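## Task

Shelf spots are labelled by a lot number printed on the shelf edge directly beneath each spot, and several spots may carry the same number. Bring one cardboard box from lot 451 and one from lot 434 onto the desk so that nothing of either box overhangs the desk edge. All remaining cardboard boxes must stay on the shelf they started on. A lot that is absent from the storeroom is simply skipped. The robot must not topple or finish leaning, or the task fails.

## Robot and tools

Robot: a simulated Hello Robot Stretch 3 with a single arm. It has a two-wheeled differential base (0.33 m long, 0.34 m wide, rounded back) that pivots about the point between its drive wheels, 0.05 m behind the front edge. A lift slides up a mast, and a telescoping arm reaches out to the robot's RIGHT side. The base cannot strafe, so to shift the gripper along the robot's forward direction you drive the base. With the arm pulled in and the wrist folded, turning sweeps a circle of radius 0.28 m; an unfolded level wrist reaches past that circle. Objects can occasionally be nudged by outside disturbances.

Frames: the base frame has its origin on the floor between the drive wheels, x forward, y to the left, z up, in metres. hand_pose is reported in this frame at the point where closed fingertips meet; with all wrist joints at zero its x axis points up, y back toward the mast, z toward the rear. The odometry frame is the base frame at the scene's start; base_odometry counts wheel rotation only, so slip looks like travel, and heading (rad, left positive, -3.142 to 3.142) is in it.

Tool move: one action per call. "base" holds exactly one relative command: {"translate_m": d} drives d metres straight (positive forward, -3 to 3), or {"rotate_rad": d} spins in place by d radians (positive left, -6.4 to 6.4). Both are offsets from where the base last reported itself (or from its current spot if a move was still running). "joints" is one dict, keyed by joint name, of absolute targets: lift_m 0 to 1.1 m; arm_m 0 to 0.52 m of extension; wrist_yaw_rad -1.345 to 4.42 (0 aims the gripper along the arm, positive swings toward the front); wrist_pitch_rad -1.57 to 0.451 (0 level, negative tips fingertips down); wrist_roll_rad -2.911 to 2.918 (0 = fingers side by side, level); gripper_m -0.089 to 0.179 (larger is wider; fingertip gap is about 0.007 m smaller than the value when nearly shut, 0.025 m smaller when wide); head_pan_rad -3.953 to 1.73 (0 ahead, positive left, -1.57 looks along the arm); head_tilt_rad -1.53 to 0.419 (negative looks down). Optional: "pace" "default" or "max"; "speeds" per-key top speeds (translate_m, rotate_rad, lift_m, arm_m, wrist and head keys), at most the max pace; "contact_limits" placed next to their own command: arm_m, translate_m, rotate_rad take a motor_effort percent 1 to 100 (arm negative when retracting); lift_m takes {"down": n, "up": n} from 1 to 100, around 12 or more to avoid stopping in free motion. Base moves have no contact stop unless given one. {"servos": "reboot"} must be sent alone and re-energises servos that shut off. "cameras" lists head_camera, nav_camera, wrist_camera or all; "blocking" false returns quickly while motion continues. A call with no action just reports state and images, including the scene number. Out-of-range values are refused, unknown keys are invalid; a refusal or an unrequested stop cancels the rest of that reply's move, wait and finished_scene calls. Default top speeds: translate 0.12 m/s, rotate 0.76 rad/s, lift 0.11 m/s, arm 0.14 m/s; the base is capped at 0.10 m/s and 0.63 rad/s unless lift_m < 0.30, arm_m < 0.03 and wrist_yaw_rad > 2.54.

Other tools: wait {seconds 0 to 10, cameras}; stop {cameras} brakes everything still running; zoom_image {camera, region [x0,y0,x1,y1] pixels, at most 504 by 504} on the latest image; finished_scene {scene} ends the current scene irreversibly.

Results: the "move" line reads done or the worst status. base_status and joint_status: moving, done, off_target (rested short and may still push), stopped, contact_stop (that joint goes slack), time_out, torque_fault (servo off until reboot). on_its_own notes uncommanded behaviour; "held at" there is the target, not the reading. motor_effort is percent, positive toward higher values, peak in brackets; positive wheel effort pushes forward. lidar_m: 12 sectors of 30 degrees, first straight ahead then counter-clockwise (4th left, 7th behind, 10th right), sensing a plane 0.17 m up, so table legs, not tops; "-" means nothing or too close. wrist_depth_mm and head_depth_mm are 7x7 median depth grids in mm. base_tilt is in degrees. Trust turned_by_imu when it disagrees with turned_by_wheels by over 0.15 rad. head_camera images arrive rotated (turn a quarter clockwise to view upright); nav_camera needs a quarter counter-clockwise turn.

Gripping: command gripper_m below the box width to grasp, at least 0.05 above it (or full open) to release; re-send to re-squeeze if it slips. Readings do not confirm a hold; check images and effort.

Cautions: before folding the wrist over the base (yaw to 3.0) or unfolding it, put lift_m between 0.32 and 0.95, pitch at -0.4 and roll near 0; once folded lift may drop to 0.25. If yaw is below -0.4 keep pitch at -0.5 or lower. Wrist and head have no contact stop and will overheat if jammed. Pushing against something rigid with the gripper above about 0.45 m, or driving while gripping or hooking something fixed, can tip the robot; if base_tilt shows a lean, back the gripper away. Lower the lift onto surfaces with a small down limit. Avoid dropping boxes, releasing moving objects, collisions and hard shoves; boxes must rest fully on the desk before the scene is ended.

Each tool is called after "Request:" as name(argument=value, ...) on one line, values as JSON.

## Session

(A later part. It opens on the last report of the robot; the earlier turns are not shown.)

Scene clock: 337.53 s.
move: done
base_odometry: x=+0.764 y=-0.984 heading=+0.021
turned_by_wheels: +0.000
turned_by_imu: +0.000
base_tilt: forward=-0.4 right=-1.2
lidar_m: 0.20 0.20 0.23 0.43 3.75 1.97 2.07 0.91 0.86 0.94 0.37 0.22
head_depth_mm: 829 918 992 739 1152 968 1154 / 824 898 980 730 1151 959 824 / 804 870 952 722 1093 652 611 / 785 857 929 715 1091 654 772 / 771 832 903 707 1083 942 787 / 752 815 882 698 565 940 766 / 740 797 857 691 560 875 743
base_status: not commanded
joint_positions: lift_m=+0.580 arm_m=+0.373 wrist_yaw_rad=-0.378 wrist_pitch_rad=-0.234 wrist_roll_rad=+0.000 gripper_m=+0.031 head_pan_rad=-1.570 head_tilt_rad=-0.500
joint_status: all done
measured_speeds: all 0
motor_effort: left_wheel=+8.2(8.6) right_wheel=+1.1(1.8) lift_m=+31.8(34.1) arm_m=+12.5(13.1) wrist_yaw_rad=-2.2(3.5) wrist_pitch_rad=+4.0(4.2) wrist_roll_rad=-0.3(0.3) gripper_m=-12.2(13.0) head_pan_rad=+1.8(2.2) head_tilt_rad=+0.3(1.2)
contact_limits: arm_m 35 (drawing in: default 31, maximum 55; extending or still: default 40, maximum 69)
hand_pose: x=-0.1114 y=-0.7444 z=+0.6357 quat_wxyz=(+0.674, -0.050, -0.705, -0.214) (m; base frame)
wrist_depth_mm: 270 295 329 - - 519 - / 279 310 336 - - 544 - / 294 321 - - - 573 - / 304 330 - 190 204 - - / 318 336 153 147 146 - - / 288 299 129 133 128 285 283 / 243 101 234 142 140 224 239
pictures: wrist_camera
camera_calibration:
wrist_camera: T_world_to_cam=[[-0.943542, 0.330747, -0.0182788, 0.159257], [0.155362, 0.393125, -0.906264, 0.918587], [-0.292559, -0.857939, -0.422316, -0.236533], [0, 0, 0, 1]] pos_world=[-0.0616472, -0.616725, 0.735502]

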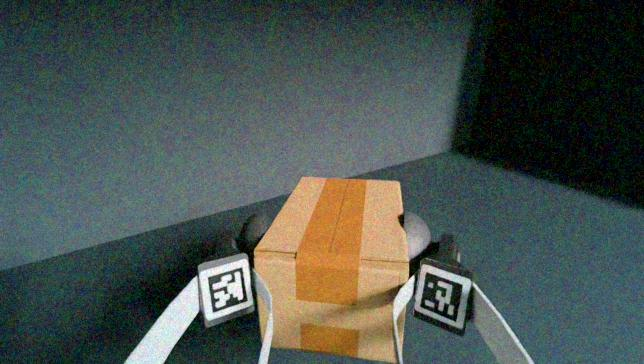

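Request:
move(joints={"arm_m": 0.0}, speeds={"arm_m": 0.25})

Request:
move(base={"translate_m": -0.82}, joints={"wrist_yaw_rad": 0.0, "lift_m": 0.86, "head_pan_rad": -1.57, "head_tilt_rad": -0.6}, pace="max")

Request:
move(base={"rotate_rad": -1.37}, cameras=["nav_camera", "wrist_camera"])

Scene clock: 362.40 s.
move: done
base_odometry: x=+0.764 y=-0.984 heading=+0.021
turned_by_wheels: +0.000
turned_by_imu: +0.000
base_tilt: forward=-0.3 right=-1.3
lidar_m: 0.20 0.20 0.23 0.43 3.76 1.97 2.07 0.91 0.86 0.94 0.36 0.22
head_depth_mm: 829 917 997 739 1158 966 1161 / 826 899 980 731 1155 958 848 / 806 872 954 725 1099 955 798 / 786 856 933 717 1093 944 796 / 771 833 903 707 1081 948 790 / 753 812 886 701 563 936 766 / 739 795 855 690 560 879 743
base_status: not commanded
joint_positions: lift_m=+0.580 arm_m=+0.001 wrist_yaw_rad=-0.378 wrist_pitch_rad=-0.235 wrist_roll_rad=+0.000 gripper_m=+0.031 head_pan_rad=-1.570 head_tilt_rad=-0.500
joint_status: all done
measured_speeds: all 0
motor_effort: left_wheel=+8.1(8.5) right_wheel=+1.5(2.0) lift_m=+29.5(30.8) arm_m=-12.2(14.9) wrist_yaw_rad=-2.1(3.8) wrist_pitch_rad=+4.1(4.2) wrist_roll_rad=-0.2(0.3) gripper_m=-12.3(13.0) head_pan_rad=+1.4(1.8) head_tilt_rad=-1.0(1.6)
hand_pose: x=-0.1114 y=-0.3719 z=+0.6357 quat_wxyz=(+0.674, -0.050, -0.705, -0.214) (m; base frame)
wrist_depth_mm: - - - - 830 - - / - - - - - - - / - - - - - - 606 / - - - 189 - - - / - - 150 146 146 673 - / 292 303 129 133 128 711 - / 264 101 - 141 136 736 861
pictures: none

Scene clock: 371.57 s.
move: done
base_odometry: x=-0.055 y=-1.001 heading=+0.021
turned_by_wheels: +0.000
turned_by_imu: +0.001
base_tilt: forward=-0.4 right=-1.3
lidar_m: 0.99 0.99 1.18 2.17 1.53 1.25 1.28 1.28 1.07 0.67 0.67 1.12
head_depth_mm: 997 1108 925 1364 1115 1419 - / 973 1075 914 1348 1103 1392 - / 954 1051 900 1296 1097 411 326 / 932 1029 886 1270 530 293 296 / 910 1002 871 1252 1079 1305 1176 / 875 939 658 731 839 940 1137 / 525 568 633 705 1023 1253 1144
base_status: done
joint_positions: lift_m=+0.860 arm_m=+0.001 wrist_yaw_rad=-0.002 wrist_pitch_rad=-0.236 wrist_roll_rad=+0.000 gripper_m=+0.031 head_pan_rad=-1.570 head_tilt_rad=-0.600
joint_status: all done
measured_speeds: all 0
motor_effort: left_wheel=-5.0(10.3) right_wheel=-5.9(15.1) lift_m=+24.5(33.6) arm_m=+0.2(12.8) wrist_yaw_rad=+1.4(8.3) wrist_pitch_rad=+4.2(4.4) wrist_roll_rad=-0.1(0.3) gripper_m=-12.0(13.0) head_pan_rad=+0.3(2.8) head_tilt_rad=-5.3(6.1)
hand_pose: x=-0.0220 y=-0.3891 z=+0.9155 quat_wxyz=(+0.702, +0.083, -0.702, -0.084) (m; base frame)
wrist_depth_mm: - 365 - - - - - / - 382 - - - 946 - / - - - - - - - / - - - 190 - - - / - - 154 146 146 - 848 / - - 129 133 128 - - / - 101 129 142 139 - -
pictures: none

Scene clock: 374.87 s.
move: done
base_odometry: x=-0.055 y=-1.001 heading=-1.349
turned_by_wheels: -1.370
turned_by_imu: -1.349
base_tilt: forward=-0.4 right=-1.2
lidar_m: 0.66 1.16 1.03 0.99 1.03 1.41 3.59 1.25 1.30 1.27 1.08 1.16
head_depth_mm: 1047 1146 1277 1462 1663 1502 - / 1044 1146 1280 1432 1642 1490 - / 1042 1155 1269 1439 1607 410 325 / 1046 1152 1271 1431 529 293 295 / 1043 1146 1276 1434 1634 1429 1224 / 1042 1152 1272 1429 1623 1455 1220 / 1041 1146 1283 1460 1624 1448 1211
base_status: done
joint_positions: lift_m=+0.860 arm_m=+0.001 wrist_yaw_rad=-0.002 wrist_pitch_rad=-0.236 wrist_roll_rad=+0.000 gripper_m=+0.031 head_pan_rad=-1.570 head_tilt_rad=-0.600
joint_status: not commanded
measured_speeds: all 0
motor_effort: left_wheel=+8.2(11.9) right_wheel=-9.8(14.4) lift_m=+24.7(25.2) arm_m=-1.2(2.2) wrist_yaw_rad=+1.1(2.9) wrist_pitch_rad=+4.3(4.3) wrist_roll_rad=-0.1(0.3) gripper_m=-12.3(12.8) head_pan_rad=+0.3(1.0) head_tilt_rad=-4.7(5.8)
hand_pose: x=-0.0220 y=-0.3891 z=+0.9155 quat_wxyz=(+0.702, +0.083, -0.702, -0.084) (m; base frame)
wrist_depth_mm: - - - - - 902 - / - - - - - - - / - - - - - - - / - - - 205 - - - / - - 156 146 154 - - / - - 130 133 128 - - / - 110 - 141 139 - -
pictures: nav_camera (sideways), wrist_camera
camera_calibration:
nav_camera: T_world_to_cam=[[0.0175715, -0.542764, 0.839702, -1.04965], [-0.999786, -0.0186888, 0.00884141, 0.0448131], [0.0108943, -0.839678, -0.542976, 0.659805], [0, 0, 0, 1]] pos_world=[0.0560593, -0.0148496, 1.23925]
wrist_camera: T_world_to_cam=[[-0.999074, -0.0389041, -0.0183478, -0.0136452], [0.000139413, 0.423627, -0.905837, 1.02663], [0.0430133, -0.905001, -0.423229, 0.202471], [0, 0, 0, 1]] pos_world=[-0.0224846, -0.252203, 1.0154]

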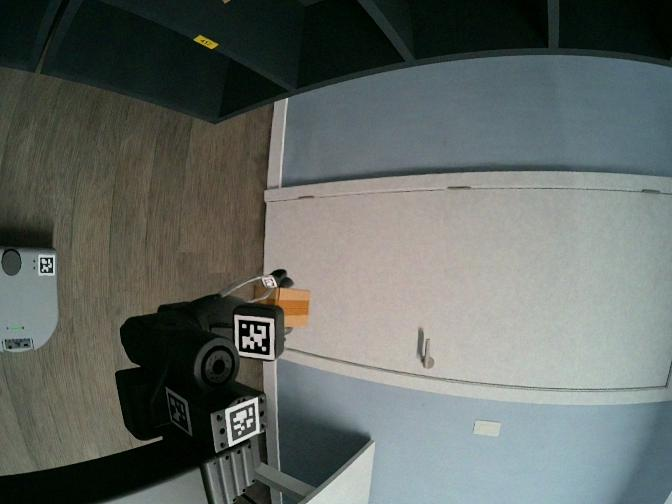

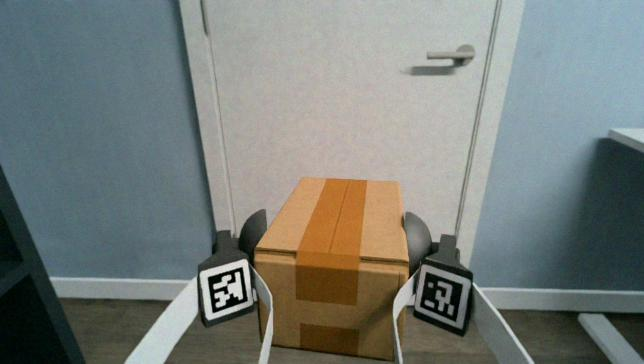

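Request:
move(base={"translate_m": -1.2}, pace="max", cameras=["nav_camera", "head_camera", "wrist_camera"])

Scene clock: 394.97 s.
move: done
base_odometry: x=-0.320 y=+0.170 heading=-1.348
turned_by_wheels: +0.000
turned_by_imu: +0.000
base_tilt: forward=-0.2 right=-1.2
lidar_m: 1.85 1.41 1.03 0.99 1.02 1.41 2.42 1.28 0.67 0.87 0.88 1.81
head_depth_mm: 1066 1171 1305 1137 841 1159 - / 1070 1174 1297 1123 834 1365 - / 1066 1176 1296 1107 828 410 325 / 1064 1166 1295 1098 530 293 295 / 1064 1170 1290 1093 814 1388 1222 / 1063 1166 1295 1075 815 1301 1191 / 1066 1167 1291 1071 804 1365 1208
base_status: done
joint_positions: lift_m=+0.860 arm_m=+0.001 wrist_yaw_rad=-0.002 wrist_pitch_rad=-0.236 wrist_roll_rad=+0.000 gripper_m=+0.031 head_pan_rad=-1.570 head_tilt_rad=-0.600
joint_status: not commanded
measured_speeds: all 0
motor_effort: left_wheel=-0.1(10.8) right_wheel=-10.3(15.2) lift_m=+26.0(26.7) arm_m=-10.3(13.4) wrist_yaw_rad=+1.5(3.0) wrist_pitch_rad=+4.3(4.4) wrist_roll_rad=+0.0(0.5) gripper_m=-12.0(12.8) head_pan_rad=-1.1(1.5) head_tilt_rad=-1.1(4.6)
hand_pose: x=-0.0220 y=-0.3891 z=+0.9155 quat_wxyz=(+0.702, +0.083, -0.702, -0.084) (m; base frame)
wrist_depth_mm: 955 - - - - - - / - - - - - - - / - - - - - - - / - - - 190 - - - / - - 151 146 145 - - / - - 130 133 128 - - / - 101 371 142 137 106 -
pictures: head_camera (sideways), nav_camera (sideways), wrist_camera
camera_calibration:
head_camera: T_world_to_cam=[[-0.0467872, 0.520272, -0.852718, 1.1252], [0.997502, -0.0208849, -0.0674739, 0.0813436], [-0.0529137, -0.853745, -0.517995, 0.630007], [0, 0, 0, 1]] pos_world=[0.00484067, -0.0458474, 1.29131]
nav_camera: T_world_to_cam=[[0.0175715, -0.542764, 0.839702, -1.04965], [-0.999786, -0.0186888, 0.00884141, 0.0448131], [0.0108943, -0.839678, -0.542976, 0.659805], [0, 0, 0, 1]] pos_world=[0.0560593, -0.0148496, 1.23925]
wrist_camera: T_world_to_cam=[[-0.999074, -0.0389041, -0.0183478, -0.0136452], [0.000139413, 0.423627, -0.905837, 1.02663], [0.0430133, -0.905001, -0.423229, 0.202471], [0, 0, 0, 1]] pos_world=[-0.0224846, -0.252203, 1.0154]

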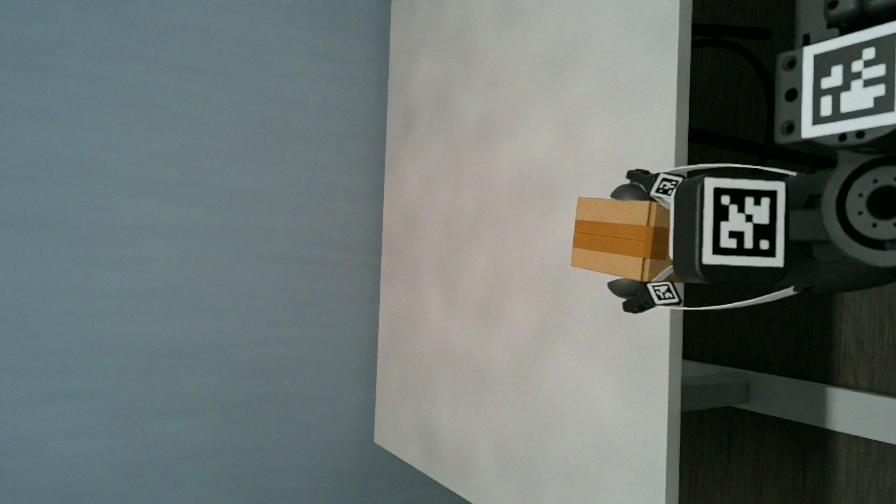

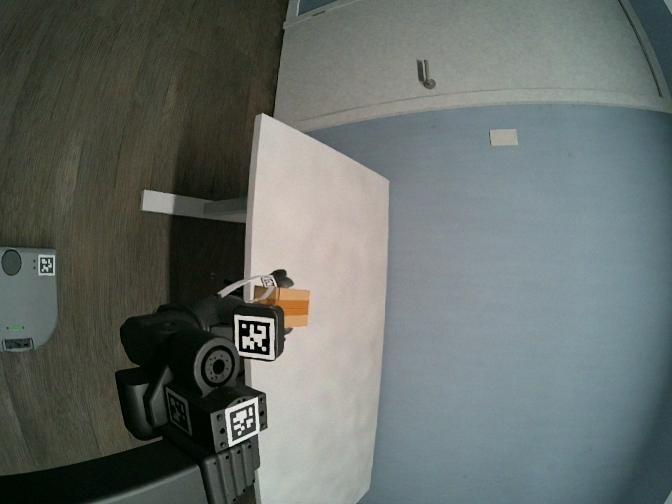

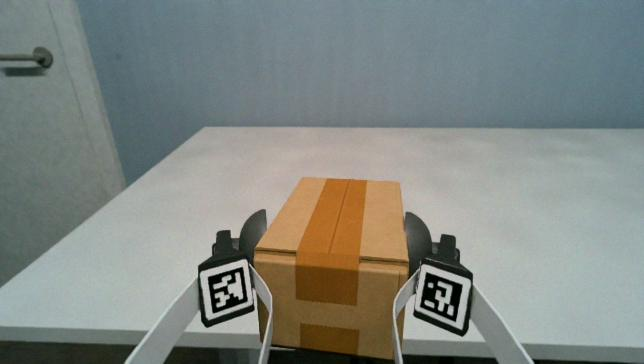

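Request:
move(joints={"arm_m": 0.33, "lift_m": 0.74}, speeds={"arm_m": 0.25, "lift_m": 0.11})

Request:
move(joints={"lift_m": 0.688}, speeds={"lift_m": 0.025}, contact_limits={"lift_m": {"down": 14}}, cameras=["wrist_camera"])

Scene clock: 408.73 s.
move: done
base_odometry: x=-0.320 y=+0.170 heading=-1.348
turned_by_wheels: +0.000
turned_by_imu: +0.000
base_tilt: forward=-0.2 right=-1.1
lidar_m: 1.85 1.40 1.03 0.99 1.02 1.41 2.42 1.28 0.67 0.88 0.88 1.81
head_depth_mm: 1065 1164 1299 1131 840 737 341 / 1068 1168 1301 1122 778 386 340 / 1061 1166 1298 1109 534 1093 1203 / 1067 1167 1295 1099 567 1381 1225 / 1058 1166 1291 1092 818 1389 1219 / 1061 1167 1297 1077 810 1302 1192 / 1062 1163 1292 1070 806 1375 1212
base_status: not commanded
joint_positions: lift_m=+0.740 arm_m=+0.330 wrist_yaw_rad=-0.002 wrist_pitch_rad=-0.236 wrist_roll_rad=+0.000 gripper_m=+0.031 head_pan_rad=-1.570 head_tilt_rad=-0.600
joint_status: all done
measured_speeds: all 0
motor_effort: left_wheel=-0.3(0.9) right_wheel=-10.6(11.6) lift_m=+25.1(27.0) arm_m=+13.3(15.7) wrist_yaw_rad=+1.5(2.8) wrist_pitch_rad=+4.3(4.4) wrist_roll_rad=-0.1(0.3) gripper_m=-12.4(12.7) head_pan_rad=-0.9(2.1) head_tilt_rad=+0.3(1.9)
hand_pose: x=-0.0220 y=-0.7185 z=+0.7954 quat_wxyz=(+0.702, +0.083, -0.702, -0.084) (m; base frame)
wrist_depth_mm: - - - - - - - / - - - - - - - / - - - - - - - / - - - 190 - - - / - - 151 146 145 - - / - - 129 133 128 - - / - 101 - 141 136 106 -
pictures: none

Scene clock: 411.23 s.
move: done
base_odometry: x=-0.320 y=+0.170 heading=-1.348
turned_by_wheels: +0.000
turned_by_imu: +0.000
base_tilt: forward=-0.3 right=-1.2
lidar_m: 1.85 1.41 1.03 0.99 1.03 1.40 2.42 1.28 0.67 0.88 0.88 1.80
head_depth_mm: 1069 1169 1297 1133 842 1161 1247 / 1058 1170 1298 1125 835 478 383 / 1061 1165 1302 1117 582 705 1200 / 1060 1169 1294 1098 655 1360 1227 / 1061 1161 1287 1088 818 1383 1222 / 1059 1170 1299 1080 813 1310 1197 / 1060 1170 1294 1068 806 1371 1220
base_status: not commanded
joint_positions: lift_m=+0.688 arm_m=+0.330 wrist_yaw_rad=-0.002 wrist_pitch_rad=-0.200 wrist_roll_rad=+0.000 gripper_m=+0.031 head_pan_rad=-1.570 head_tilt_rad=-0.600
joint_status: all done
measured_speeds: all 0
motor_effort: left_wheel=+0.0(0.7) right_wheel=-10.9(11.8) lift_m=+19.1(26.9) arm_m=+12.0(13.4) wrist_yaw_rad=+2.6(2.6) wrist_pitch_rad=-2.4(4.4) wrist_roll_rad=-0.1(0.3) gripper_m=-11.9(12.6) head_pan_rad=-1.7(2.1) head_tilt_rad=+0.7(0.9)
contact_limits: lift_m down 14 (down: maximum 72; up: maximum 65)
hand_pose: x=-0.0220 y=-0.7213 z=+0.7522 quat_wxyz=(+0.704, +0.070, -0.703, -0.072) (m; base frame)
wrist_depth_mm: - - - - - - - / - - - - - - - / - - - - - - - / - - - 182 - - - / - - 150 144 144 - - / - - 129 134 128 - - / - 100 - 143 136 105 -
pictures: wrist_camera
camera_calibration:
wrist_camera: T_world_to_cam=[[-0.999075, -0.0395692, -0.0168603, -0.0311686], [0.000037006, 0.391204, -0.920304, 1.00693], [0.0430115, -0.919453, -0.39084, -0.202096], [0, 0, 0, 1]] pos_world=[-0.0224846, -0.580965, 0.847167]

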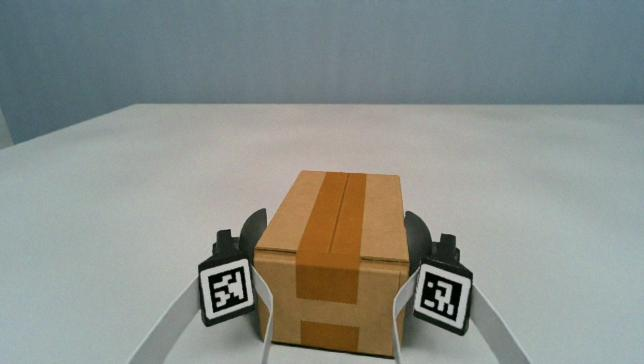

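Request:
move(joints={"lift_m": 0.692})

Request:
move(joints={"gripper_m": 0.179})

Request:
move(joints={"arm_m": 0.0}, speeds={"arm_m": 0.2}, cameras=["wrist_camera"])

Scene clock: 415.93 s.
move: done
base_odometry: x=-0.320 y=+0.170 heading=-1.348
turned_by_wheels: +0.000
turned_by_imu: +0.000
base_tilt: forward=-0.3 right=-1.2
lidar_m: 1.85 1.41 1.03 0.99 1.03 1.40 2.42 1.28 0.67 0.88 0.88 1.80
head_depth_mm: 1058 1166 1297 1134 840 1161 1252 / 1063 1173 1296 1120 833 460 379 / 1066 1164 1294 1106 577 703 1206 / 1069 1166 1300 1098 654 1385 1220 / 1061 1165 1290 1092 819 1387 1220 / 1056 1166 1300 1074 809 1307 1189 / 1063 1165 1291 1072 804 1370 1207
base_status: not commanded
joint_positions: lift_m=+0.692 arm_m=+0.330 wrist_yaw_rad=-0.002 wrist_pitch_rad=-0.214 wrist_roll_rad=+0.000 gripper_m=+0.031 head_pan_rad=-1.570 head_tilt_rad=-0.600
joint_status: all done
measured_speeds: all 0
motor_effort: left_wheel=-0.1(0.5) right_wheel=-11.0(11.6) lift_m=+29.9(30.5) arm_m=+9.3(10.9) wrist_yaw_rad=+0.2(2.2) wrist_pitch_rad=+0.2(2.3) wrist_roll_rad=-0.3(0.3) gripper_m=-11.8(12.4) head_pan_rad=-1.4(2.3) head_tilt_rad=+0.8(1.4)
hand_pose: x=-0.0220 y=-0.7203 z=+0.7528 quat_wxyz=(+0.703, +0.075, -0.703, -0.077) (m; base frame)
wrist_depth_mm: - - - - - - - / - - - - - - - / - - - - - - - / - - - 180 - - - / - - 151 144 145 - - / - - 130 133 128 - - / - 100 - 143 137 105 -
pictures: none

Scene clock: 417.97 s.
move: done
base_odometry: x=-0.320 y=+0.170 heading=-1.348
turned_by_wheels: +0.000
turned_by_imu: +0.000
base_tilt: forward=-0.3 right=-1.1
lidar_m: 1.85 1.40 1.02 0.99 1.02 1.40 2.42 1.29 0.67 0.88 0.88 1.81
head_depth_mm: 1063 1174 1300 1132 841 1167 1246 / 1068 1168 1296 1123 836 461 379 / 1065 1166 1302 1110 576 707 1206 / 1060 1167 1298 1097 655 1389 1225 / 1056 1164 1299 1087 817 1379 1228 / 1057 1168 1296 1080 809 1299 1187 / 1061 1163 1296 1073 807 1368 1212
base_status: not commanded
joint_positions: lift_m=+0.692 arm_m=+0.330 wrist_yaw_rad=-0.002 wrist_pitch_rad=-0.224 wrist_roll_rad=+0.000 gripper_m=+0.179 head_pan_rad=-1.570 head_tilt_rad=-0.600
joint_status: all done
measured_speeds: all 0
motor_effort: left_wheel=+0.3(1.0) right_wheel=-10.9(11.6) lift_m=+26.8(30.9) arm_m=+8.7(10.5) wrist_yaw_rad=+1.0(2.5) wrist_pitch_rad=+2.0(2.2) wrist_roll_rad=+0.0(0.3) gripper_m=+0.6(84.0) head_pan_rad=-2.4(2.6) head_tilt_rad=+1.4(2.1)
hand_pose: x=-0.0220 y=-0.7195 z=+0.7504 quat_wxyz=(+0.703, +0.078, -0.702, -0.080) (m; base frame)
wrist_depth_mm: - - - - - - - / - - - - - - - / - - - - - - - / - - - 174 174 - - / - 143 - 140 146 - - / - 126 - 133 130 - - / - - - 143 139 - 105
pictures: none

Scene clock: 421.33 s.
move: done
base_odometry: x=-0.320 y=+0.170 heading=-1.348
turned_by_wheels: +0.000
turned_by_imu: +0.000
base_tilt: forward=-0.4 right=-1.2
lidar_m: 1.85 1.40 1.03 0.99 1.03 1.41 2.42 1.28 0.67 0.88 0.88 1.81
head_depth_mm: 1063 1169 1298 1132 841 1162 1253 / 1064 1171 1291 1126 836 1012 1214 / 1064 1170 1302 1115 830 1088 1204 / 1059 1165 1296 1102 822 1397 1223 / 1061 1163 1293 1087 814 1384 1200 / 1061 1166 1293 1079 808 1300 1197 / 1062 1164 1291 1073 807 1371 1210
base_status: not commanded
joint_positions: lift_m=+0.692 arm_m=+0.001 wrist_yaw_rad=-0.002 wrist_pitch_rad=-0.225 wrist_roll_rad=+0.000 gripper_m=+0.179 head_pan_rad=-1.570 head_tilt_rad=-0.600
joint_status: all done
measured_speeds: all 0
motor_effort: left_wheel=-0.2(0.8) right_wheel=-10.0(11.4) lift_m=+24.7(27.3) arm_m=-13.0(14.8) wrist_yaw_rad=+0.8(2.5) wrist_pitch_rad=+2.2(2.4) wrist_roll_rad=-0.2(0.3) gripper_m=+0.4(1.1) head_pan_rad=-3.0(3.0) head_tilt_rad=+1.4(2.6)
hand_pose: x=-0.0220 y=-0.3900 z=+0.7502 quat_wxyz=(+0.703, +0.079, -0.702, -0.080) (m; base frame)
wrist_depth_mm: 951 - - - - - - / - - - 463 - - - / - - - 442 - - - / - - - - - - - / - - - - - - - / 123 - - - - - - / 958 - - - - 989 105
pictures: wrist_camera
camera_calibration:
wrist_camera: T_world_to_cam=[[-0.999074, -0.0391032, -0.0179202, -0.0171145], [0.000139813, 0.413659, -0.910432, 0.876869], [0.0430137, -0.909592, -0.41327, 0.122365], [0, 0, 0, 1]] pos_world=[-0.0224846, -0.252091, 0.848592]

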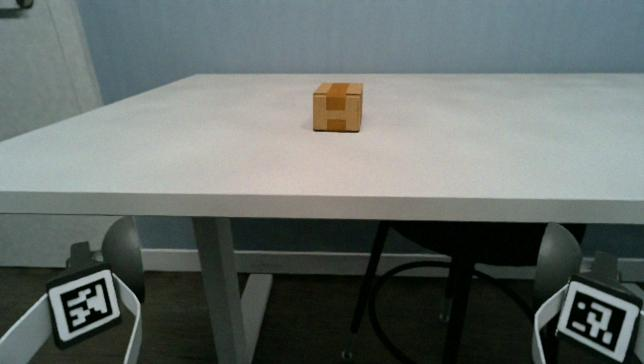

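Request:
move(joints={"gripper_m": 0.05, "wrist_yaw_rad": 3.0, "wrist_pitch_rad": -0.4, "lift_m": 0.45, "head_pan_rad": 1.57, "head_tilt_rad": -0.3}, pace="max", cameras=["nav_camera"])

Request:
move(joints={"lift_m": 0.28}, pace="max")

Request:
move(base={"translate_m": -1.85}, pace="max", contact_limits={"translate_m": 50}, cameras=["nav_camera", "head_camera"])

Scene clock: 458.70 s.
move: done
base_odometry: x=-0.320 y=+0.170 heading=-1.348
turned_by_wheels: +0.000
turned_by_imu: +0.000
base_tilt: forward=-0.3 right=-1.3
lidar_m: 1.85 1.41 1.03 0.99 1.02 1.41 2.42 1.29 0.67 0.88 0.88 1.81
head_depth_mm: 849 888 930 977 1033 1092 1160 / 847 890 926 974 1032 1089 1160 / 846 884 927 977 1032 1087 1155 / 846 884 925 977 1029 1086 1151 / 843 884 928 971 1021 1085 1149 / 843 880 922 970 1023 1081 1141 / 843 881 922 974 1021 1079 1147
base_status: not commanded
joint_positions: lift_m=+0.450 arm_m=+0.001 wrist_yaw_rad=+2.997 wrist_pitch_rad=-0.414 wrist_roll_rad=+0.000 gripper_m=+0.050 head_pan_rad=+1.578 head_tilt_rad=-0.298
joint_status: all done
measured_speeds: translate_m=+0.000 rotate_rad=+0.000 lift_m=+0.000 arm_m=+0.000 wrist_yaw_rad=+0.000 wrist_pitch_rad=+0.000 wrist_roll_rad=+0.000 head_pan_rad=-0.024 head_tilt_rad=+0.000
motor_effort: left_wheel=-0.3(0.8) right_wheel=-10.9(11.5) lift_m=+23.8(27.2) arm_m=-12.2(13.1) wrist_yaw_rad=+1.5(8.2) wrist_pitch_rad=+2.1(3.5) wrist_roll_rad=+0.1(0.4) gripper_m=+0.3(82.4) head_pan_rad=-2.7(5.3) head_tilt_rad=-3.2(7.5)
hand_pose: x=+0.0112 y=+0.0770 z=+0.4635 quat_wxyz=(+0.195, +0.700, +0.095, +0.680) (m; base frame)
wrist_depth_mm: - 137 - - - - - / - 147 - - - - - / - 161 - - - - - / - 186 914 - - 969 977 / 848 823 198 833 821 818 821 / 725 724 127 681 125 694 704 / 626 99 281 620 600 612 609
pictures: nav_camera (sideways)
camera_calibration:
nav_camera: T_world_to_cam=[[-0.018995, 0.268149, 0.96319, -1.2105], [0.999672, 0.0216516, 0.0136867, 0.0262148], [-0.0171845, 0.963134, -0.268472, 0.302757], [0, 0, 0, 1]] pos_world=[-0.0439968, 0.0324297, 1.24686]

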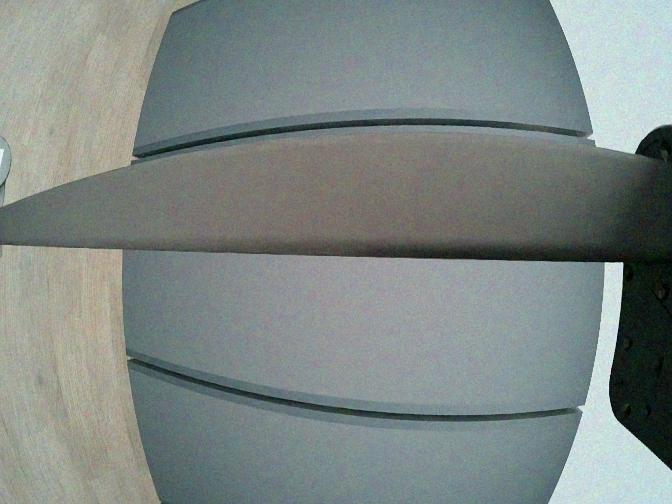

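Scene clock: 460.63 s.
move: done
base_odometry: x=-0.320 y=+0.170 heading=-1.348
turned_by_wheels: +0.000
turned_by_imu: +0.000
base_tilt: forward=-0.3 right=-1.1
lidar_m: 1.86 1.41 1.03 0.99 1.03 1.40 2.42 1.28 0.67 0.87 0.88 1.81
head_depth_mm: 848 886 931 982 1038 1102 1170 / 845 886 933 976 1038 1090 1158 / 846 886 929 977 1031 1098 1162 / 843 884 929 976 1029 1087 1151 / 843 882 923 969 1024 1079 1149 / 842 876 925 972 1024 1082 1146 / 839 879 917 969 1021 1080 1143
base_status: not commanded
joint_positions: lift_m=+0.280 arm_m=+0.001 wrist_yaw_rad=+2.997 wrist_pitch_rad=-0.415 wrist_roll_rad=+0.000 gripper_m=+0.050 head_pan_rad=+1.570 head_tilt_rad=-0.300
joint_status: all done
measured_speeds: all 0
motor_effort: left_wheel=-0.2(0.7) right_wheel=-10.1(11.0) lift_m=+26.1(26.6) arm_m=-12.3(13.1) wrist_yaw_rad=+2.3(3.4) wrist_pitch_rad=+2.3(2.3) wrist_roll_rad=-0.1(0.3) gripper_m=+0.7(0.7) head_pan_rad=-3.0(3.9) head_tilt_rad=-3.0(4.6)
hand_pose: x=+0.0112 y=+0.0769 z=+0.2934 quat_wxyz=(+0.196, +0.700, +0.095, +0.680) (m; base frame)
wrist_depth_mm: - 137 - - - - - / - 148 - - - - - / 926 161 870 901 898 890 868 / 728 185 664 714 707 693 691 / 598 580 199 584 581 579 584 / 512 510 127 313 125 500 494 / 431 99 261 270 422 432 430
pictures: none

Scene clock: 468.23 s.
move: done
base_odometry: x=-0.728 y=+1.974 heading=-1.348
turned_by_wheels: +0.000
turned_by_imu: -0.001
base_tilt: forward=-0.4 right=-1.2
lidar_m: 3.66 1.41 1.08 2.31 0.84 0.61 0.59 0.61 0.83 1.30 1.18 1.20
head_depth_mm: 1186 1161 1140 1121 1108 1112 1177 / 2133 2230 2349 2425 2548 1540 1450 / 2133 2230 2329 2438 2574 2023 1545 / 2141 2255 2331 2437 2549 1991 1539 / 2110 2225 2317 2457 2530 1982 1533 / 2122 2213 2317 2412 2522 1982 1514 / 1752 1789 1807 1823 1887 1821 1519
base_status: done
joint_positions: lift_m=+0.280 arm_m=+0.001 wrist_yaw_rad=+2.997 wrist_pitch_rad=-0.415 wrist_roll_rad=+0.000 gripper_m=+0.050 head_pan_rad=+1.570 head_tilt_rad=-0.300
joint_status: not commanded
measured_speeds: all 0
motor_effort: left_wheel=-0.5(13.8) right_wheel=-9.2(15.7) lift_m=+26.4(30.9) arm_m=-11.4(12.8) wrist_yaw_rad=+1.7(3.4) wrist_pitch_rad=+2.3(2.4) wrist_roll_rad=-0.2(0.4) gripper_m=+0.4(1.0) head_pan_rad=-2.9(4.0) head_tilt_rad=-2.3(4.2)
contact_limits: translate_m 50 (maximum 100)
hand_pose: x=+0.0111 y=+0.0769 z=+0.2934 quat_wxyz=(+0.195, +0.700, +0.096, +0.680) (m; base frame)
wrist_depth_mm: - 137 - - - - - / - 147 - - - - - / 819 162 870 895 883 886 872 / 734 186 658 718 700 702 691 / 596 575 198 590 583 579 577 / 513 512 127 309 125 500 492 / 431 99 261 269 426 432 428
pictures: head_camera (sideways), nav_camera (sideways)
camera_calibration:
head_camera: T_world_to_cam=[[0.0460935, -0.244917, -0.968448, 1.27567], [-0.997448, 0.0416324, -0.0580024, 0.0812298], [0.0545245, 0.96865, -0.242373, 0.270718], [0, 0, 0, 1]] pos_world=[0.00746181, 0.0468199, 1.30574]
nav_camera: T_world_to_cam=[[-0.0168405, 0.270303, 0.962628, -1.20983], [0.999814, 0.0136027, 0.0136715, 0.0262513], [-0.00939886, 0.962679, -0.270482, 0.305352], [0, 0, 0, 1]] pos_world=[-0.0437506, 0.0327075, 1.24685]

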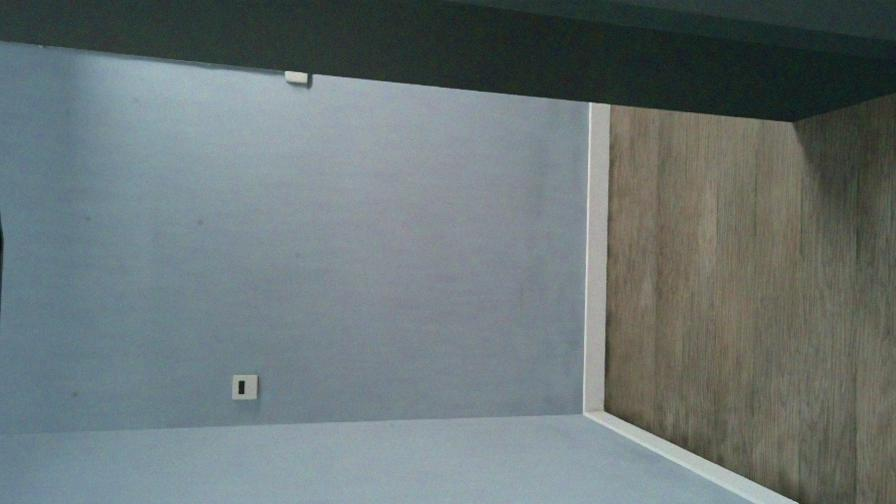

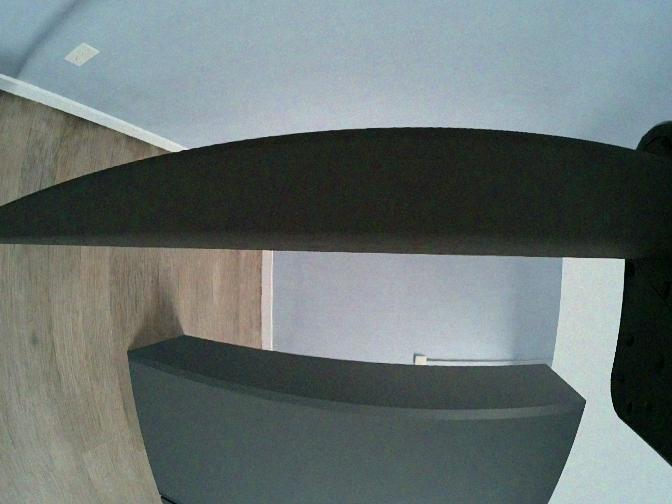

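Request:
move(base={"rotate_rad": 1.571}, joints={"head_pan_rad": -1.0, "head_tilt_rad": -0.3}, pace="max")

Request:
move(base={"translate_m": 1.9}, pace="max", contact_limits={"translate_m": 50})

Request:
move(base={"rotate_rad": -1.571}, joints={"head_pan_rad": -0.6}, pace="max", cameras=["nav_camera", "head_camera"])

Scene clock: 490.93 s.
move: done
base_odometry: x=-0.728 y=+1.974 heading=+0.222
turned_by_wheels: +1.571
turned_by_imu: +1.539
base_tilt: forward=-0.4 right=-1.1
lidar_m: 2.44 0.85 0.61 0.59 0.60 0.81 1.30 1.19 1.18 3.68 1.43 1.08
head_depth_mm: 3036 3568 3702 3893 2969 2039 1564 / 3050 2898 3117 3364 2900 2032 1556 / 2871 2172 2319 2510 2592 2019 1549 / 2515 1769 1874 1999 2132 2006 1539 / 1428 1491 1567 1672 1768 1835 1518 / 1239 1293 1349 1402 1480 1551 1510 / 1094 1138 1181 1228 1271 1338 1386
base_status: done
joint_positions: lift_m=+0.280 arm_m=+0.001 wrist_yaw_rad=+2.997 wrist_pitch_rad=-0.415 wrist_roll_rad=+0.000 gripper_m=+0.050 head_pan_rad=-1.008 head_tilt_rad=-0.300
joint_status: all done
measured_speeds: translate_m=+0.000 rotate_rad=+0.000 lift_m=+0.000 arm_m=+0.000 wrist_yaw_rad=+0.000 wrist_pitch_rad=+0.000 wrist_roll_rad=+0.000 head_pan_rad=+0.024 head_tilt_rad=+0.000
motor_effort: left_wheel=-7.6(14.5) right_wheel=+7.7(14.2) lift_m=+23.5(31.4) arm_m=-12.2(13.4) wrist_yaw_rad=+1.9(3.1) wrist_pitch_rad=+2.3(2.4) wrist_roll_rad=-0.3(0.3) gripper_m=+0.5(1.1) head_pan_rad=+3.3(4.8) head_tilt_rad=-1.4(5.0)
hand_pose: x=+0.0111 y=+0.0769 z=+0.2934 quat_wxyz=(+0.195, +0.700, +0.096, +0.680) (m; base frame)
wrist_depth_mm: 534 137 564 580 597 619 631 / 581 148 612 628 633 - - / 626 161 170 - - - - / - 182 191 677 704 704 697 / 600 575 198 594 592 580 572 / 506 511 127 308 125 498 494 / 437 99 261 270 427 430 430
pictures: none

Scene clock: 498.70 s.
move: done
base_odometry: x=+1.125 y=+2.393 heading=+0.222
turned_by_wheels: +0.000
turned_by_imu: +0.002
base_tilt: forward=-0.3 right=-1.1
lidar_m: 0.56 0.58 0.65 0.63 0.65 0.87 2.29 0.59 0.61 2.24 0.82 0.59
head_depth_mm: 1897 2125 2432 2837 2761 2053 1558 / 1406 1525 1676 1874 2107 1974 1553 / 1113 1191 1291 1380 1510 1655 1541 / 921 978 1037 1103 1180 1270 1364 / 788 824 870 916 972 1027 1095 / 687 717 749 783 821 863 909 / 613 633 657 683 712 745 776
base_status: done
joint_positions: lift_m=+0.280 arm_m=+0.001 wrist_yaw_rad=+2.997 wrist_pitch_rad=-0.415 wrist_roll_rad=+0.000 gripper_m=+0.050 head_pan_rad=-1.000 head_tilt_rad=-0.300
joint_status: not commanded
measured_speeds: all 0
motor_effort: left_wheel=+3.8(11.9) right_wheel=+2.5(16.6) lift_m=+29.8(31.5) arm_m=-4.0(12.3) wrist_yaw_rad=+1.1(3.1) wrist_pitch_rad=+2.3(2.4) wrist_roll_rad=-0.2(0.4) gripper_m=-0.1(0.9) head_pan_rad=+3.5(4.3) head_tilt_rad=-1.6(3.2)
contact_limits: translate_m 50 (maximum 100)
hand_pose: x=+0.0110 y=+0.0769 z=+0.2934 quat_wxyz=(+0.195, +0.700, +0.096, +0.680) (m; base frame)
wrist_depth_mm: 559 137 603 625 622 - 690 / 620 147 623 - - - - / - 161 171 - - 795 - / 700 183 220 710 715 699 669 / 601 578 198 595 580 577 572 / 517 509 127 310 126 499 495 / 432 99 262 271 419 433 428
pictures: none

Scene clock: 500.83 s.
move: done
base_odometry: x=+1.125 y=+2.393 heading=-1.348
turned_by_wheels: -1.571
turned_by_imu: -1.541
base_tilt: forward=-0.4 right=-1.1
lidar_m: 2.21 0.81 0.59 0.57 0.59 0.65 0.63 0.65 0.89 2.44 0.59 1.26
head_depth_mm: 484 516 552 597 645 703 770 / 1051 522 534 558 589 626 672 / 1185 798 1264 1230 767 1202 890 / 1296 1049 1431 1303 886 1147 944 / 1225 1238 1354 1272 1455 1190 1357 / 1147 1182 1258 1284 1386 1420 1449 / 1310 1823 2025 2090 1915 1870 1523
base_status: done
joint_positions: lift_m=+0.280 arm_m=+0.001 wrist_yaw_rad=+2.997 wrist_pitch_rad=-0.415 wrist_roll_rad=+0.000 gripper_m=+0.050 head_pan_rad=-0.597 head_tilt_rad=-0.300
joint_status: all done
measured_speeds: all 0
motor_effort: left_wheel=+6.0(15.7) right_wheel=-9.2(13.8) lift_m=+30.3(30.8) arm_m=-12.3(12.8) wrist_yaw_rad=+1.0(3.1) wrist_pitch_rad=+2.2(2.3) wrist_roll_rad=-0.2(0.3) gripper_m=+0.1(1.0) head_pan_rad=-2.7(5.7) head_tilt_rad=-1.5(2.4)
hand_pose: x=+0.0110 y=+0.0769 z=+0.2934 quat_wxyz=(+0.195, +0.700, +0.096, +0.680) (m; base frame)
wrist_depth_mm: 520 137 540 - - - - / - 148 - - - - - / - 161 170 - - - - / - 181 190 675 672 702 695 / 601 582 199 592 580 579 578 / 508 505 127 311 125 498 497 / 433 99 260 270 420 437 433
pictures: head_camera (sideways), nav_camera (sideways)
camera_calibration:
head_camera: T_world_to_cam=[[-0.228574, 0.0993125, -0.968448, 1.27735], [0.594284, 0.802161, -0.0580034, 0.0714751], [0.771091, -0.588791, -0.242373, 0.266342], [0, 0, 0, 1]] pos_world=[0.0441177, -0.027371, 1.30574]
nav_camera: T_world_to_cam=[[0.23316, -0.137777, 0.962629, -1.21135], [-0.549937, -0.835094, 0.0136774, 0.0357338], [0.802001, -0.532574, -0.270479, 0.30041], [0, 0, 0, 1]] pos_world=[0.061161, 0.0229348, 1.24685]

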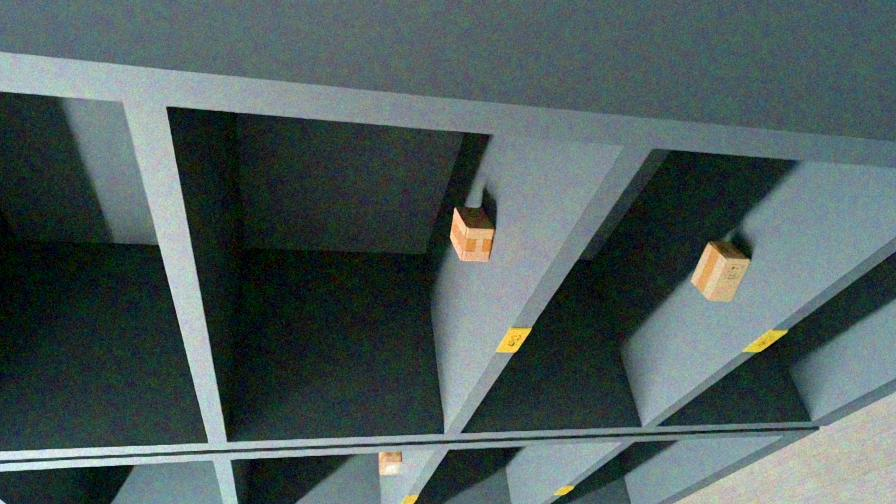

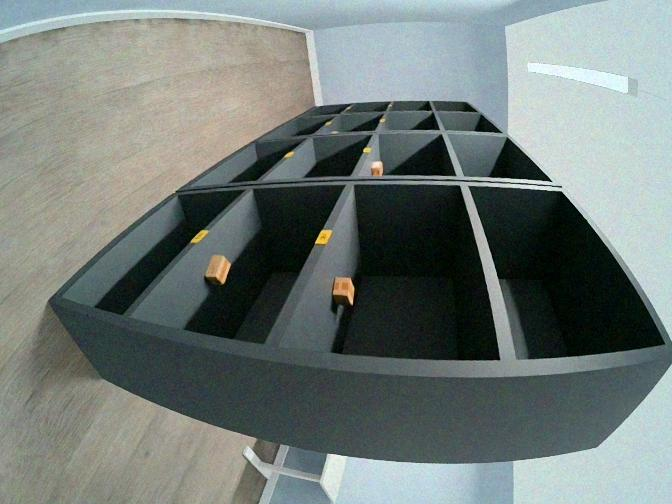

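Request:
zoom_image(camera="head_camera", region=[470, 300, 560, 380])

Request:
zoom_image(camera="head_camera", region=[720, 300, 810, 380])

Request:
zoom_image(camera="nav_camera", region=[310, 90, 410, 170])

Request:
zoom_image(camera="nav_camera", region=[270, 100, 340, 170])

Scaled by 5.600 from the camera's 896x504 image, which has a finer 1280x720 frame.

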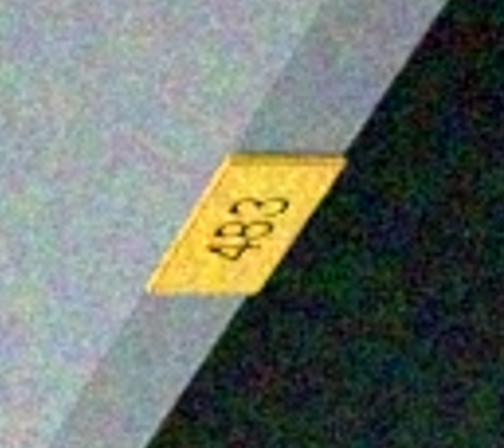

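Scaled by 5.600 from the camera's 896x504 image, which has a finer 1280x720 frame.

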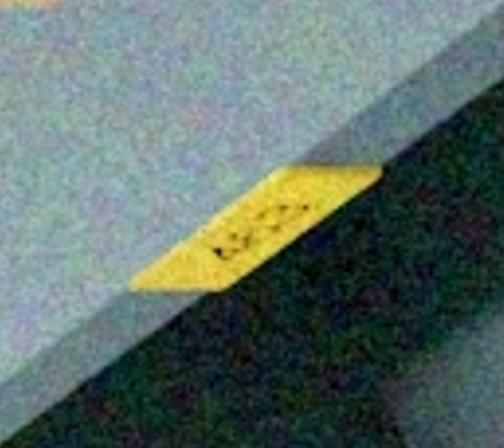

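Scaled by 5.040 from the camera's 672x504 image, which has a finer 792x594 frame.

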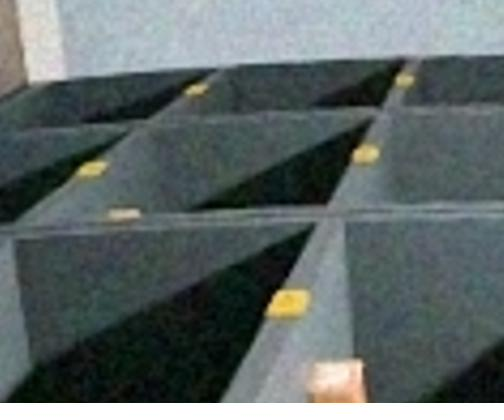

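Scaled by 7.200 from the camera's 672x504 image, which has a finer 792x594 frame.

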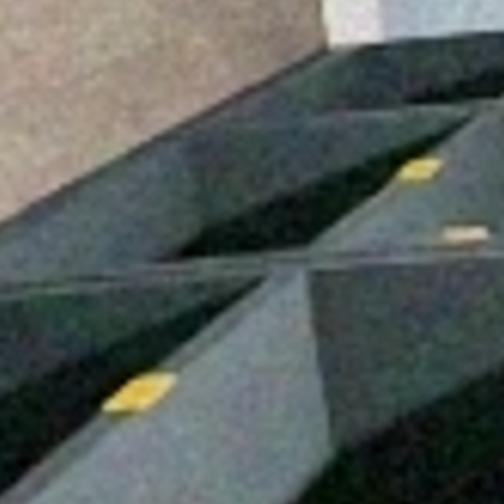

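Request:
move(base={"translate_m": 0.95}, joints={"head_pan_rad": -1.57, "head_tilt_rad": -0.5}, pace="max", contact_limits={"translate_m": 50}, cameras=["nav_camera", "head_camera"])

Scene clock: 530.00 s.
move: done
base_odometry: x=+1.335 y=+1.466 heading=-1.348
turned_by_wheels: +0.000
turned_by_imu: +0.001
base_tilt: forward=-0.3 right=-1.2
lidar_m: 2.20 0.81 0.59 0.57 0.59 0.80 1.57 0.68 0.73 0.89 0.55 1.26
head_depth_mm: 729 786 860 741 536 970 787 / 727 786 857 693 532 958 780 / 728 786 856 650 526 953 761 / 725 783 853 716 523 951 770 / 726 782 851 706 519 944 767 / 724 783 852 700 538 938 766 / 726 786 845 691 533 905 763
base_status: done
joint_positions: lift_m=+0.280 arm_m=+0.001 wrist_yaw_rad=+2.998 wrist_pitch_rad=-0.415 wrist_roll_rad=+0.000 gripper_m=+0.050 head_pan_rad=-1.570 head_tilt_rad=-0.500
joint_status: all done
measured_speeds: all 0
motor_effort: left_wheel=+3.1(13.6) right_wheel=+4.6(14.1) lift_m=+27.7(29.4) arm_m=-11.9(13.0) wrist_yaw_rad=+1.6(3.2) wrist_pitch_rad=+2.3(2.4) wrist_roll_rad=-0.1(0.4) gripper_m=-0.2(0.8) head_pan_rad=+3.8(4.8) head_tilt_rad=+4.3(6.0)
contact_limits: translate_m 50 (maximum 100)
hand_pose: x=+0.0110 y=+0.0769 z=+0.2934 quat_wxyz=(+0.195, +0.700, +0.096, +0.680) (m; base frame)
wrist_depth_mm: 520 137 535 - - - - / - 148 - - - - - / - 161 169 - - - - / - 181 189 685 680 701 688 / 599 579 199 589 579 581 579 / 509 513 128 309 125 496 490 / 433 99 262 270 425 433 430
pictures: head_camera (sideways), nav_camera (sideways)
camera_calibration:
head_camera: T_world_to_cam=[[-0.0465649, 0.432526, -0.900418, 1.18745], [0.997502, -0.027798, -0.0649386, 0.0780424], [-0.0531175, -0.901193, -0.430151, 0.51574], [0, 0, 0, 1]] pos_world=[0.00484077, -0.0466518, 1.29611]
nav_camera: T_world_to_cam=[[0.0173062, -0.456301, 0.889657, -1.11475], [-0.999793, -0.0174161, 0.010516, 0.0426292], [0.0106959, -0.889655, -0.456508, 0.547325], [0, 0, 0, 1]] pos_world=[0.0560582, -0.0209886, 1.24115]

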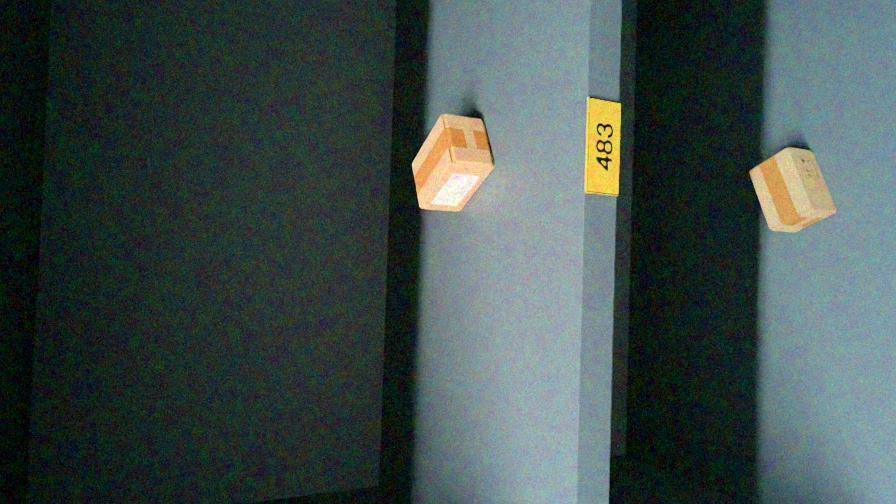

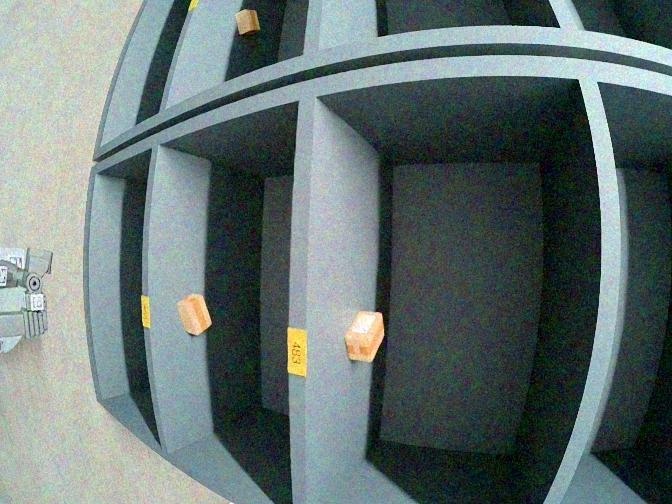

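Request:
zoom_image(camera="nav_camera", region=[120, 280, 180, 350])

Request:
zoom_image(camera="nav_camera", region=[170, 0, 260, 40])

Request:
move(base={"translate_m": 0.5}, joints={"head_pan_rad": -1.57, "head_tilt_rad": -0.6}, pace="max", contact_limits={"translate_m": 50}, cameras=["nav_camera", "head_camera"])

Scaled by 7.200 from the camera's 672x504 image, which has a finer 792x594 frame.

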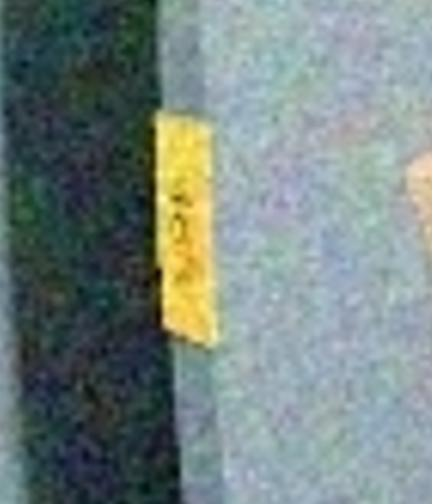

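Scaled by 5.600 from the camera's 672x504 image, which has a finer 792x594 frame.

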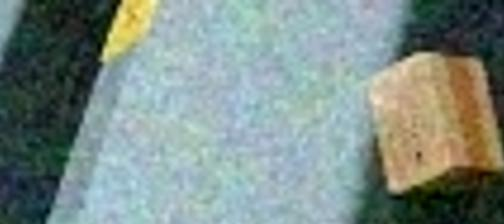

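Scene clock: 551.70 s.
move: done
base_odometry: x=+1.445 y=+0.979 heading=-1.348
turned_by_wheels: +0.000
turned_by_imu: +0.000
base_tilt: forward=-0.3 right=-1.2
lidar_m: 1.75 0.81 0.59 0.57 0.59 0.80 2.06 1.10 0.46 0.45 0.93 0.88
head_depth_mm: 351 382 420 474 1034 887 795 / 351 377 412 477 545 643 771 / 675 635 598 536 543 650 762 / 721 796 842 584 1006 867 780 / 720 794 841 578 1003 863 779 / 720 791 842 573 1001 860 776 / 721 792 839 567 997 855 766
base_status: done
joint_positions: lift_m=+0.280 arm_m=+0.001 wrist_yaw_rad=+2.998 wrist_pitch_rad=-0.415 wrist_roll_rad=+0.000 gripper_m=+0.050 head_pan_rad=-1.570 head_tilt_rad=-0.600
joint_status: all done
measured_speeds: all 0
motor_effort: left_wheel=+5.2(12.0) right_wheel=+1.8(14.9) lift_m=+26.6(27.9) arm_m=-11.9(12.5) wrist_yaw_rad=+2.1(3.1) wrist_pitch_rad=+2.2(2.4) wrist_roll_rad=+0.2(0.3) gripper_m=+0.1(0.8) head_pan_rad=+3.3(5.2) head_tilt_rad=-5.3(7.1)
contact_limits: translate_m 50 (maximum 100)
hand_pose: x=+0.0110 y=+0.0769 z=+0.2934 quat_wxyz=(+0.195, +0.700, +0.096, +0.680) (m; base frame)
wrist_depth_mm: 522 137 541 - - - - / - 147 - - - - - / - 161 170 - - - - / - 182 190 683 682 702 698 / 603 576 198 590 586 578 570 / 508 509 127 310 125 499 492 / 436 99 261 270 425 430 432
pictures: head_camera (sideways), nav_camera (sideways)
camera_calibration:
head_camera: T_world_to_cam=[[-0.0468019, 0.519964, -0.852905, 1.12543], [0.997502, -0.020901, -0.0674785, 0.0813489], [-0.052913, -0.853932, -0.517687, 0.629599], [0, 0, 0, 1]] pos_world=[0.00484063, -0.0458489, 1.29131]
nav_camera: T_world_to_cam=[[0.0175721, -0.542577, 0.839822, -1.0498], [-0.999786, -0.0186871, 0.00884611, 0.0448073], [0.0108942, -0.839798, -0.542789, 0.659571], [0, 0, 0, 1]] pos_world=[0.0560593, -0.0148504, 1.23925]

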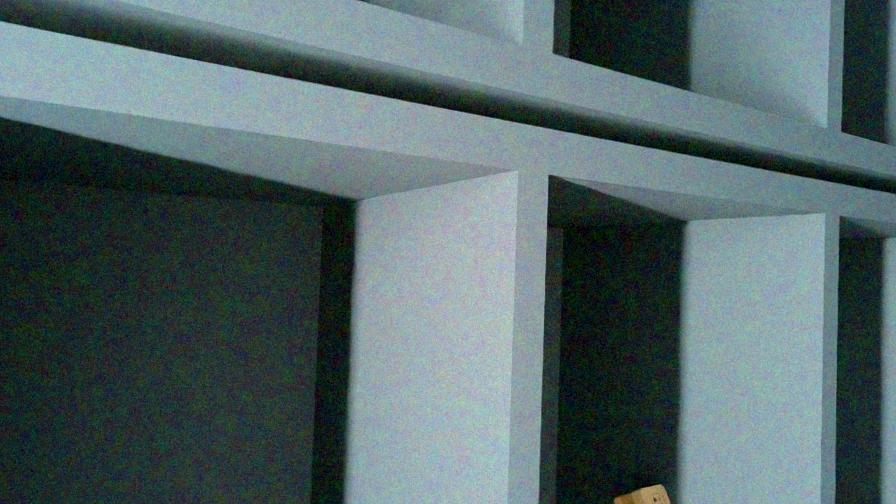

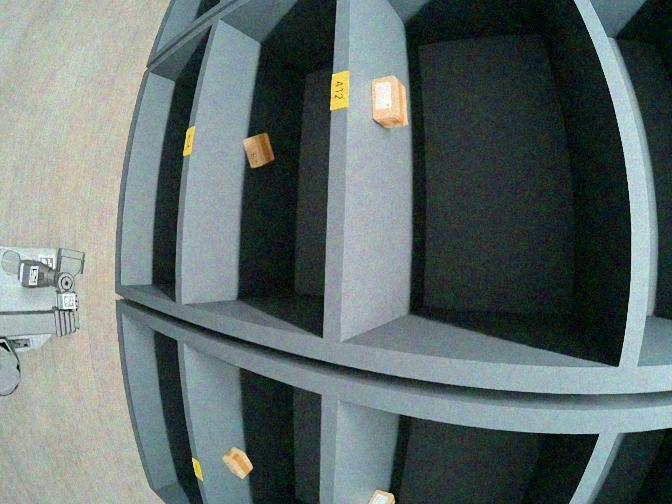

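Request:
zoom_image(camera="nav_camera", region=[160, 110, 220, 170])

Request:
zoom_image(camera="nav_camera", region=[170, 440, 230, 500])

Request:
zoom_image(camera="nav_camera", region=[310, 60, 370, 120])

Scaled by 8.400 from the camera's 672x504 image, which has a finer 792x594 frame.

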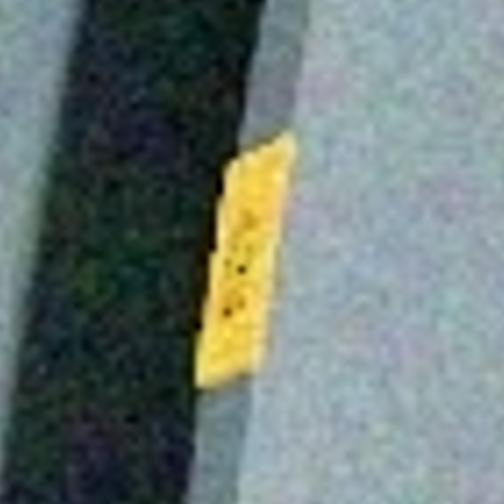

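Scaled by 8.400 from the camera's 672x504 image, which has a finer 792x594 frame.

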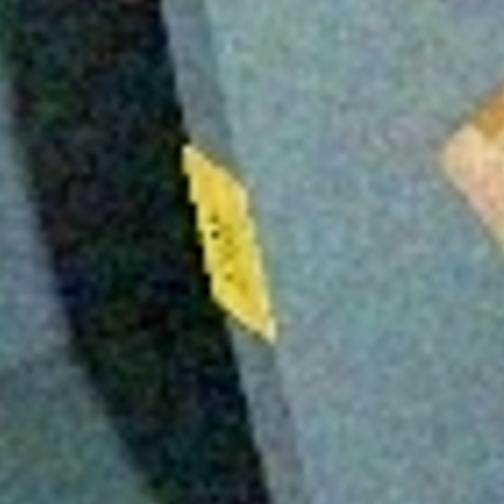

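Scaled by 8.400 from the camera's 672x504 image, which has a finer 792x594 frame.

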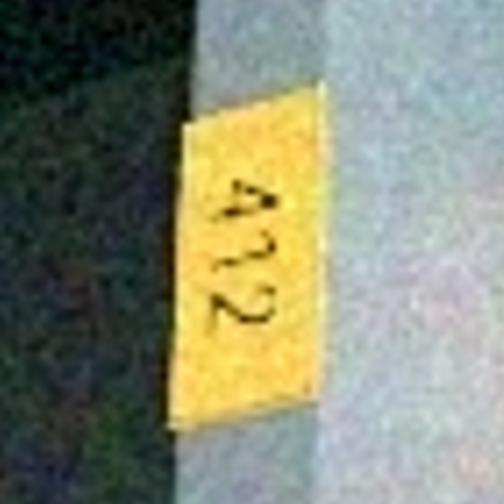

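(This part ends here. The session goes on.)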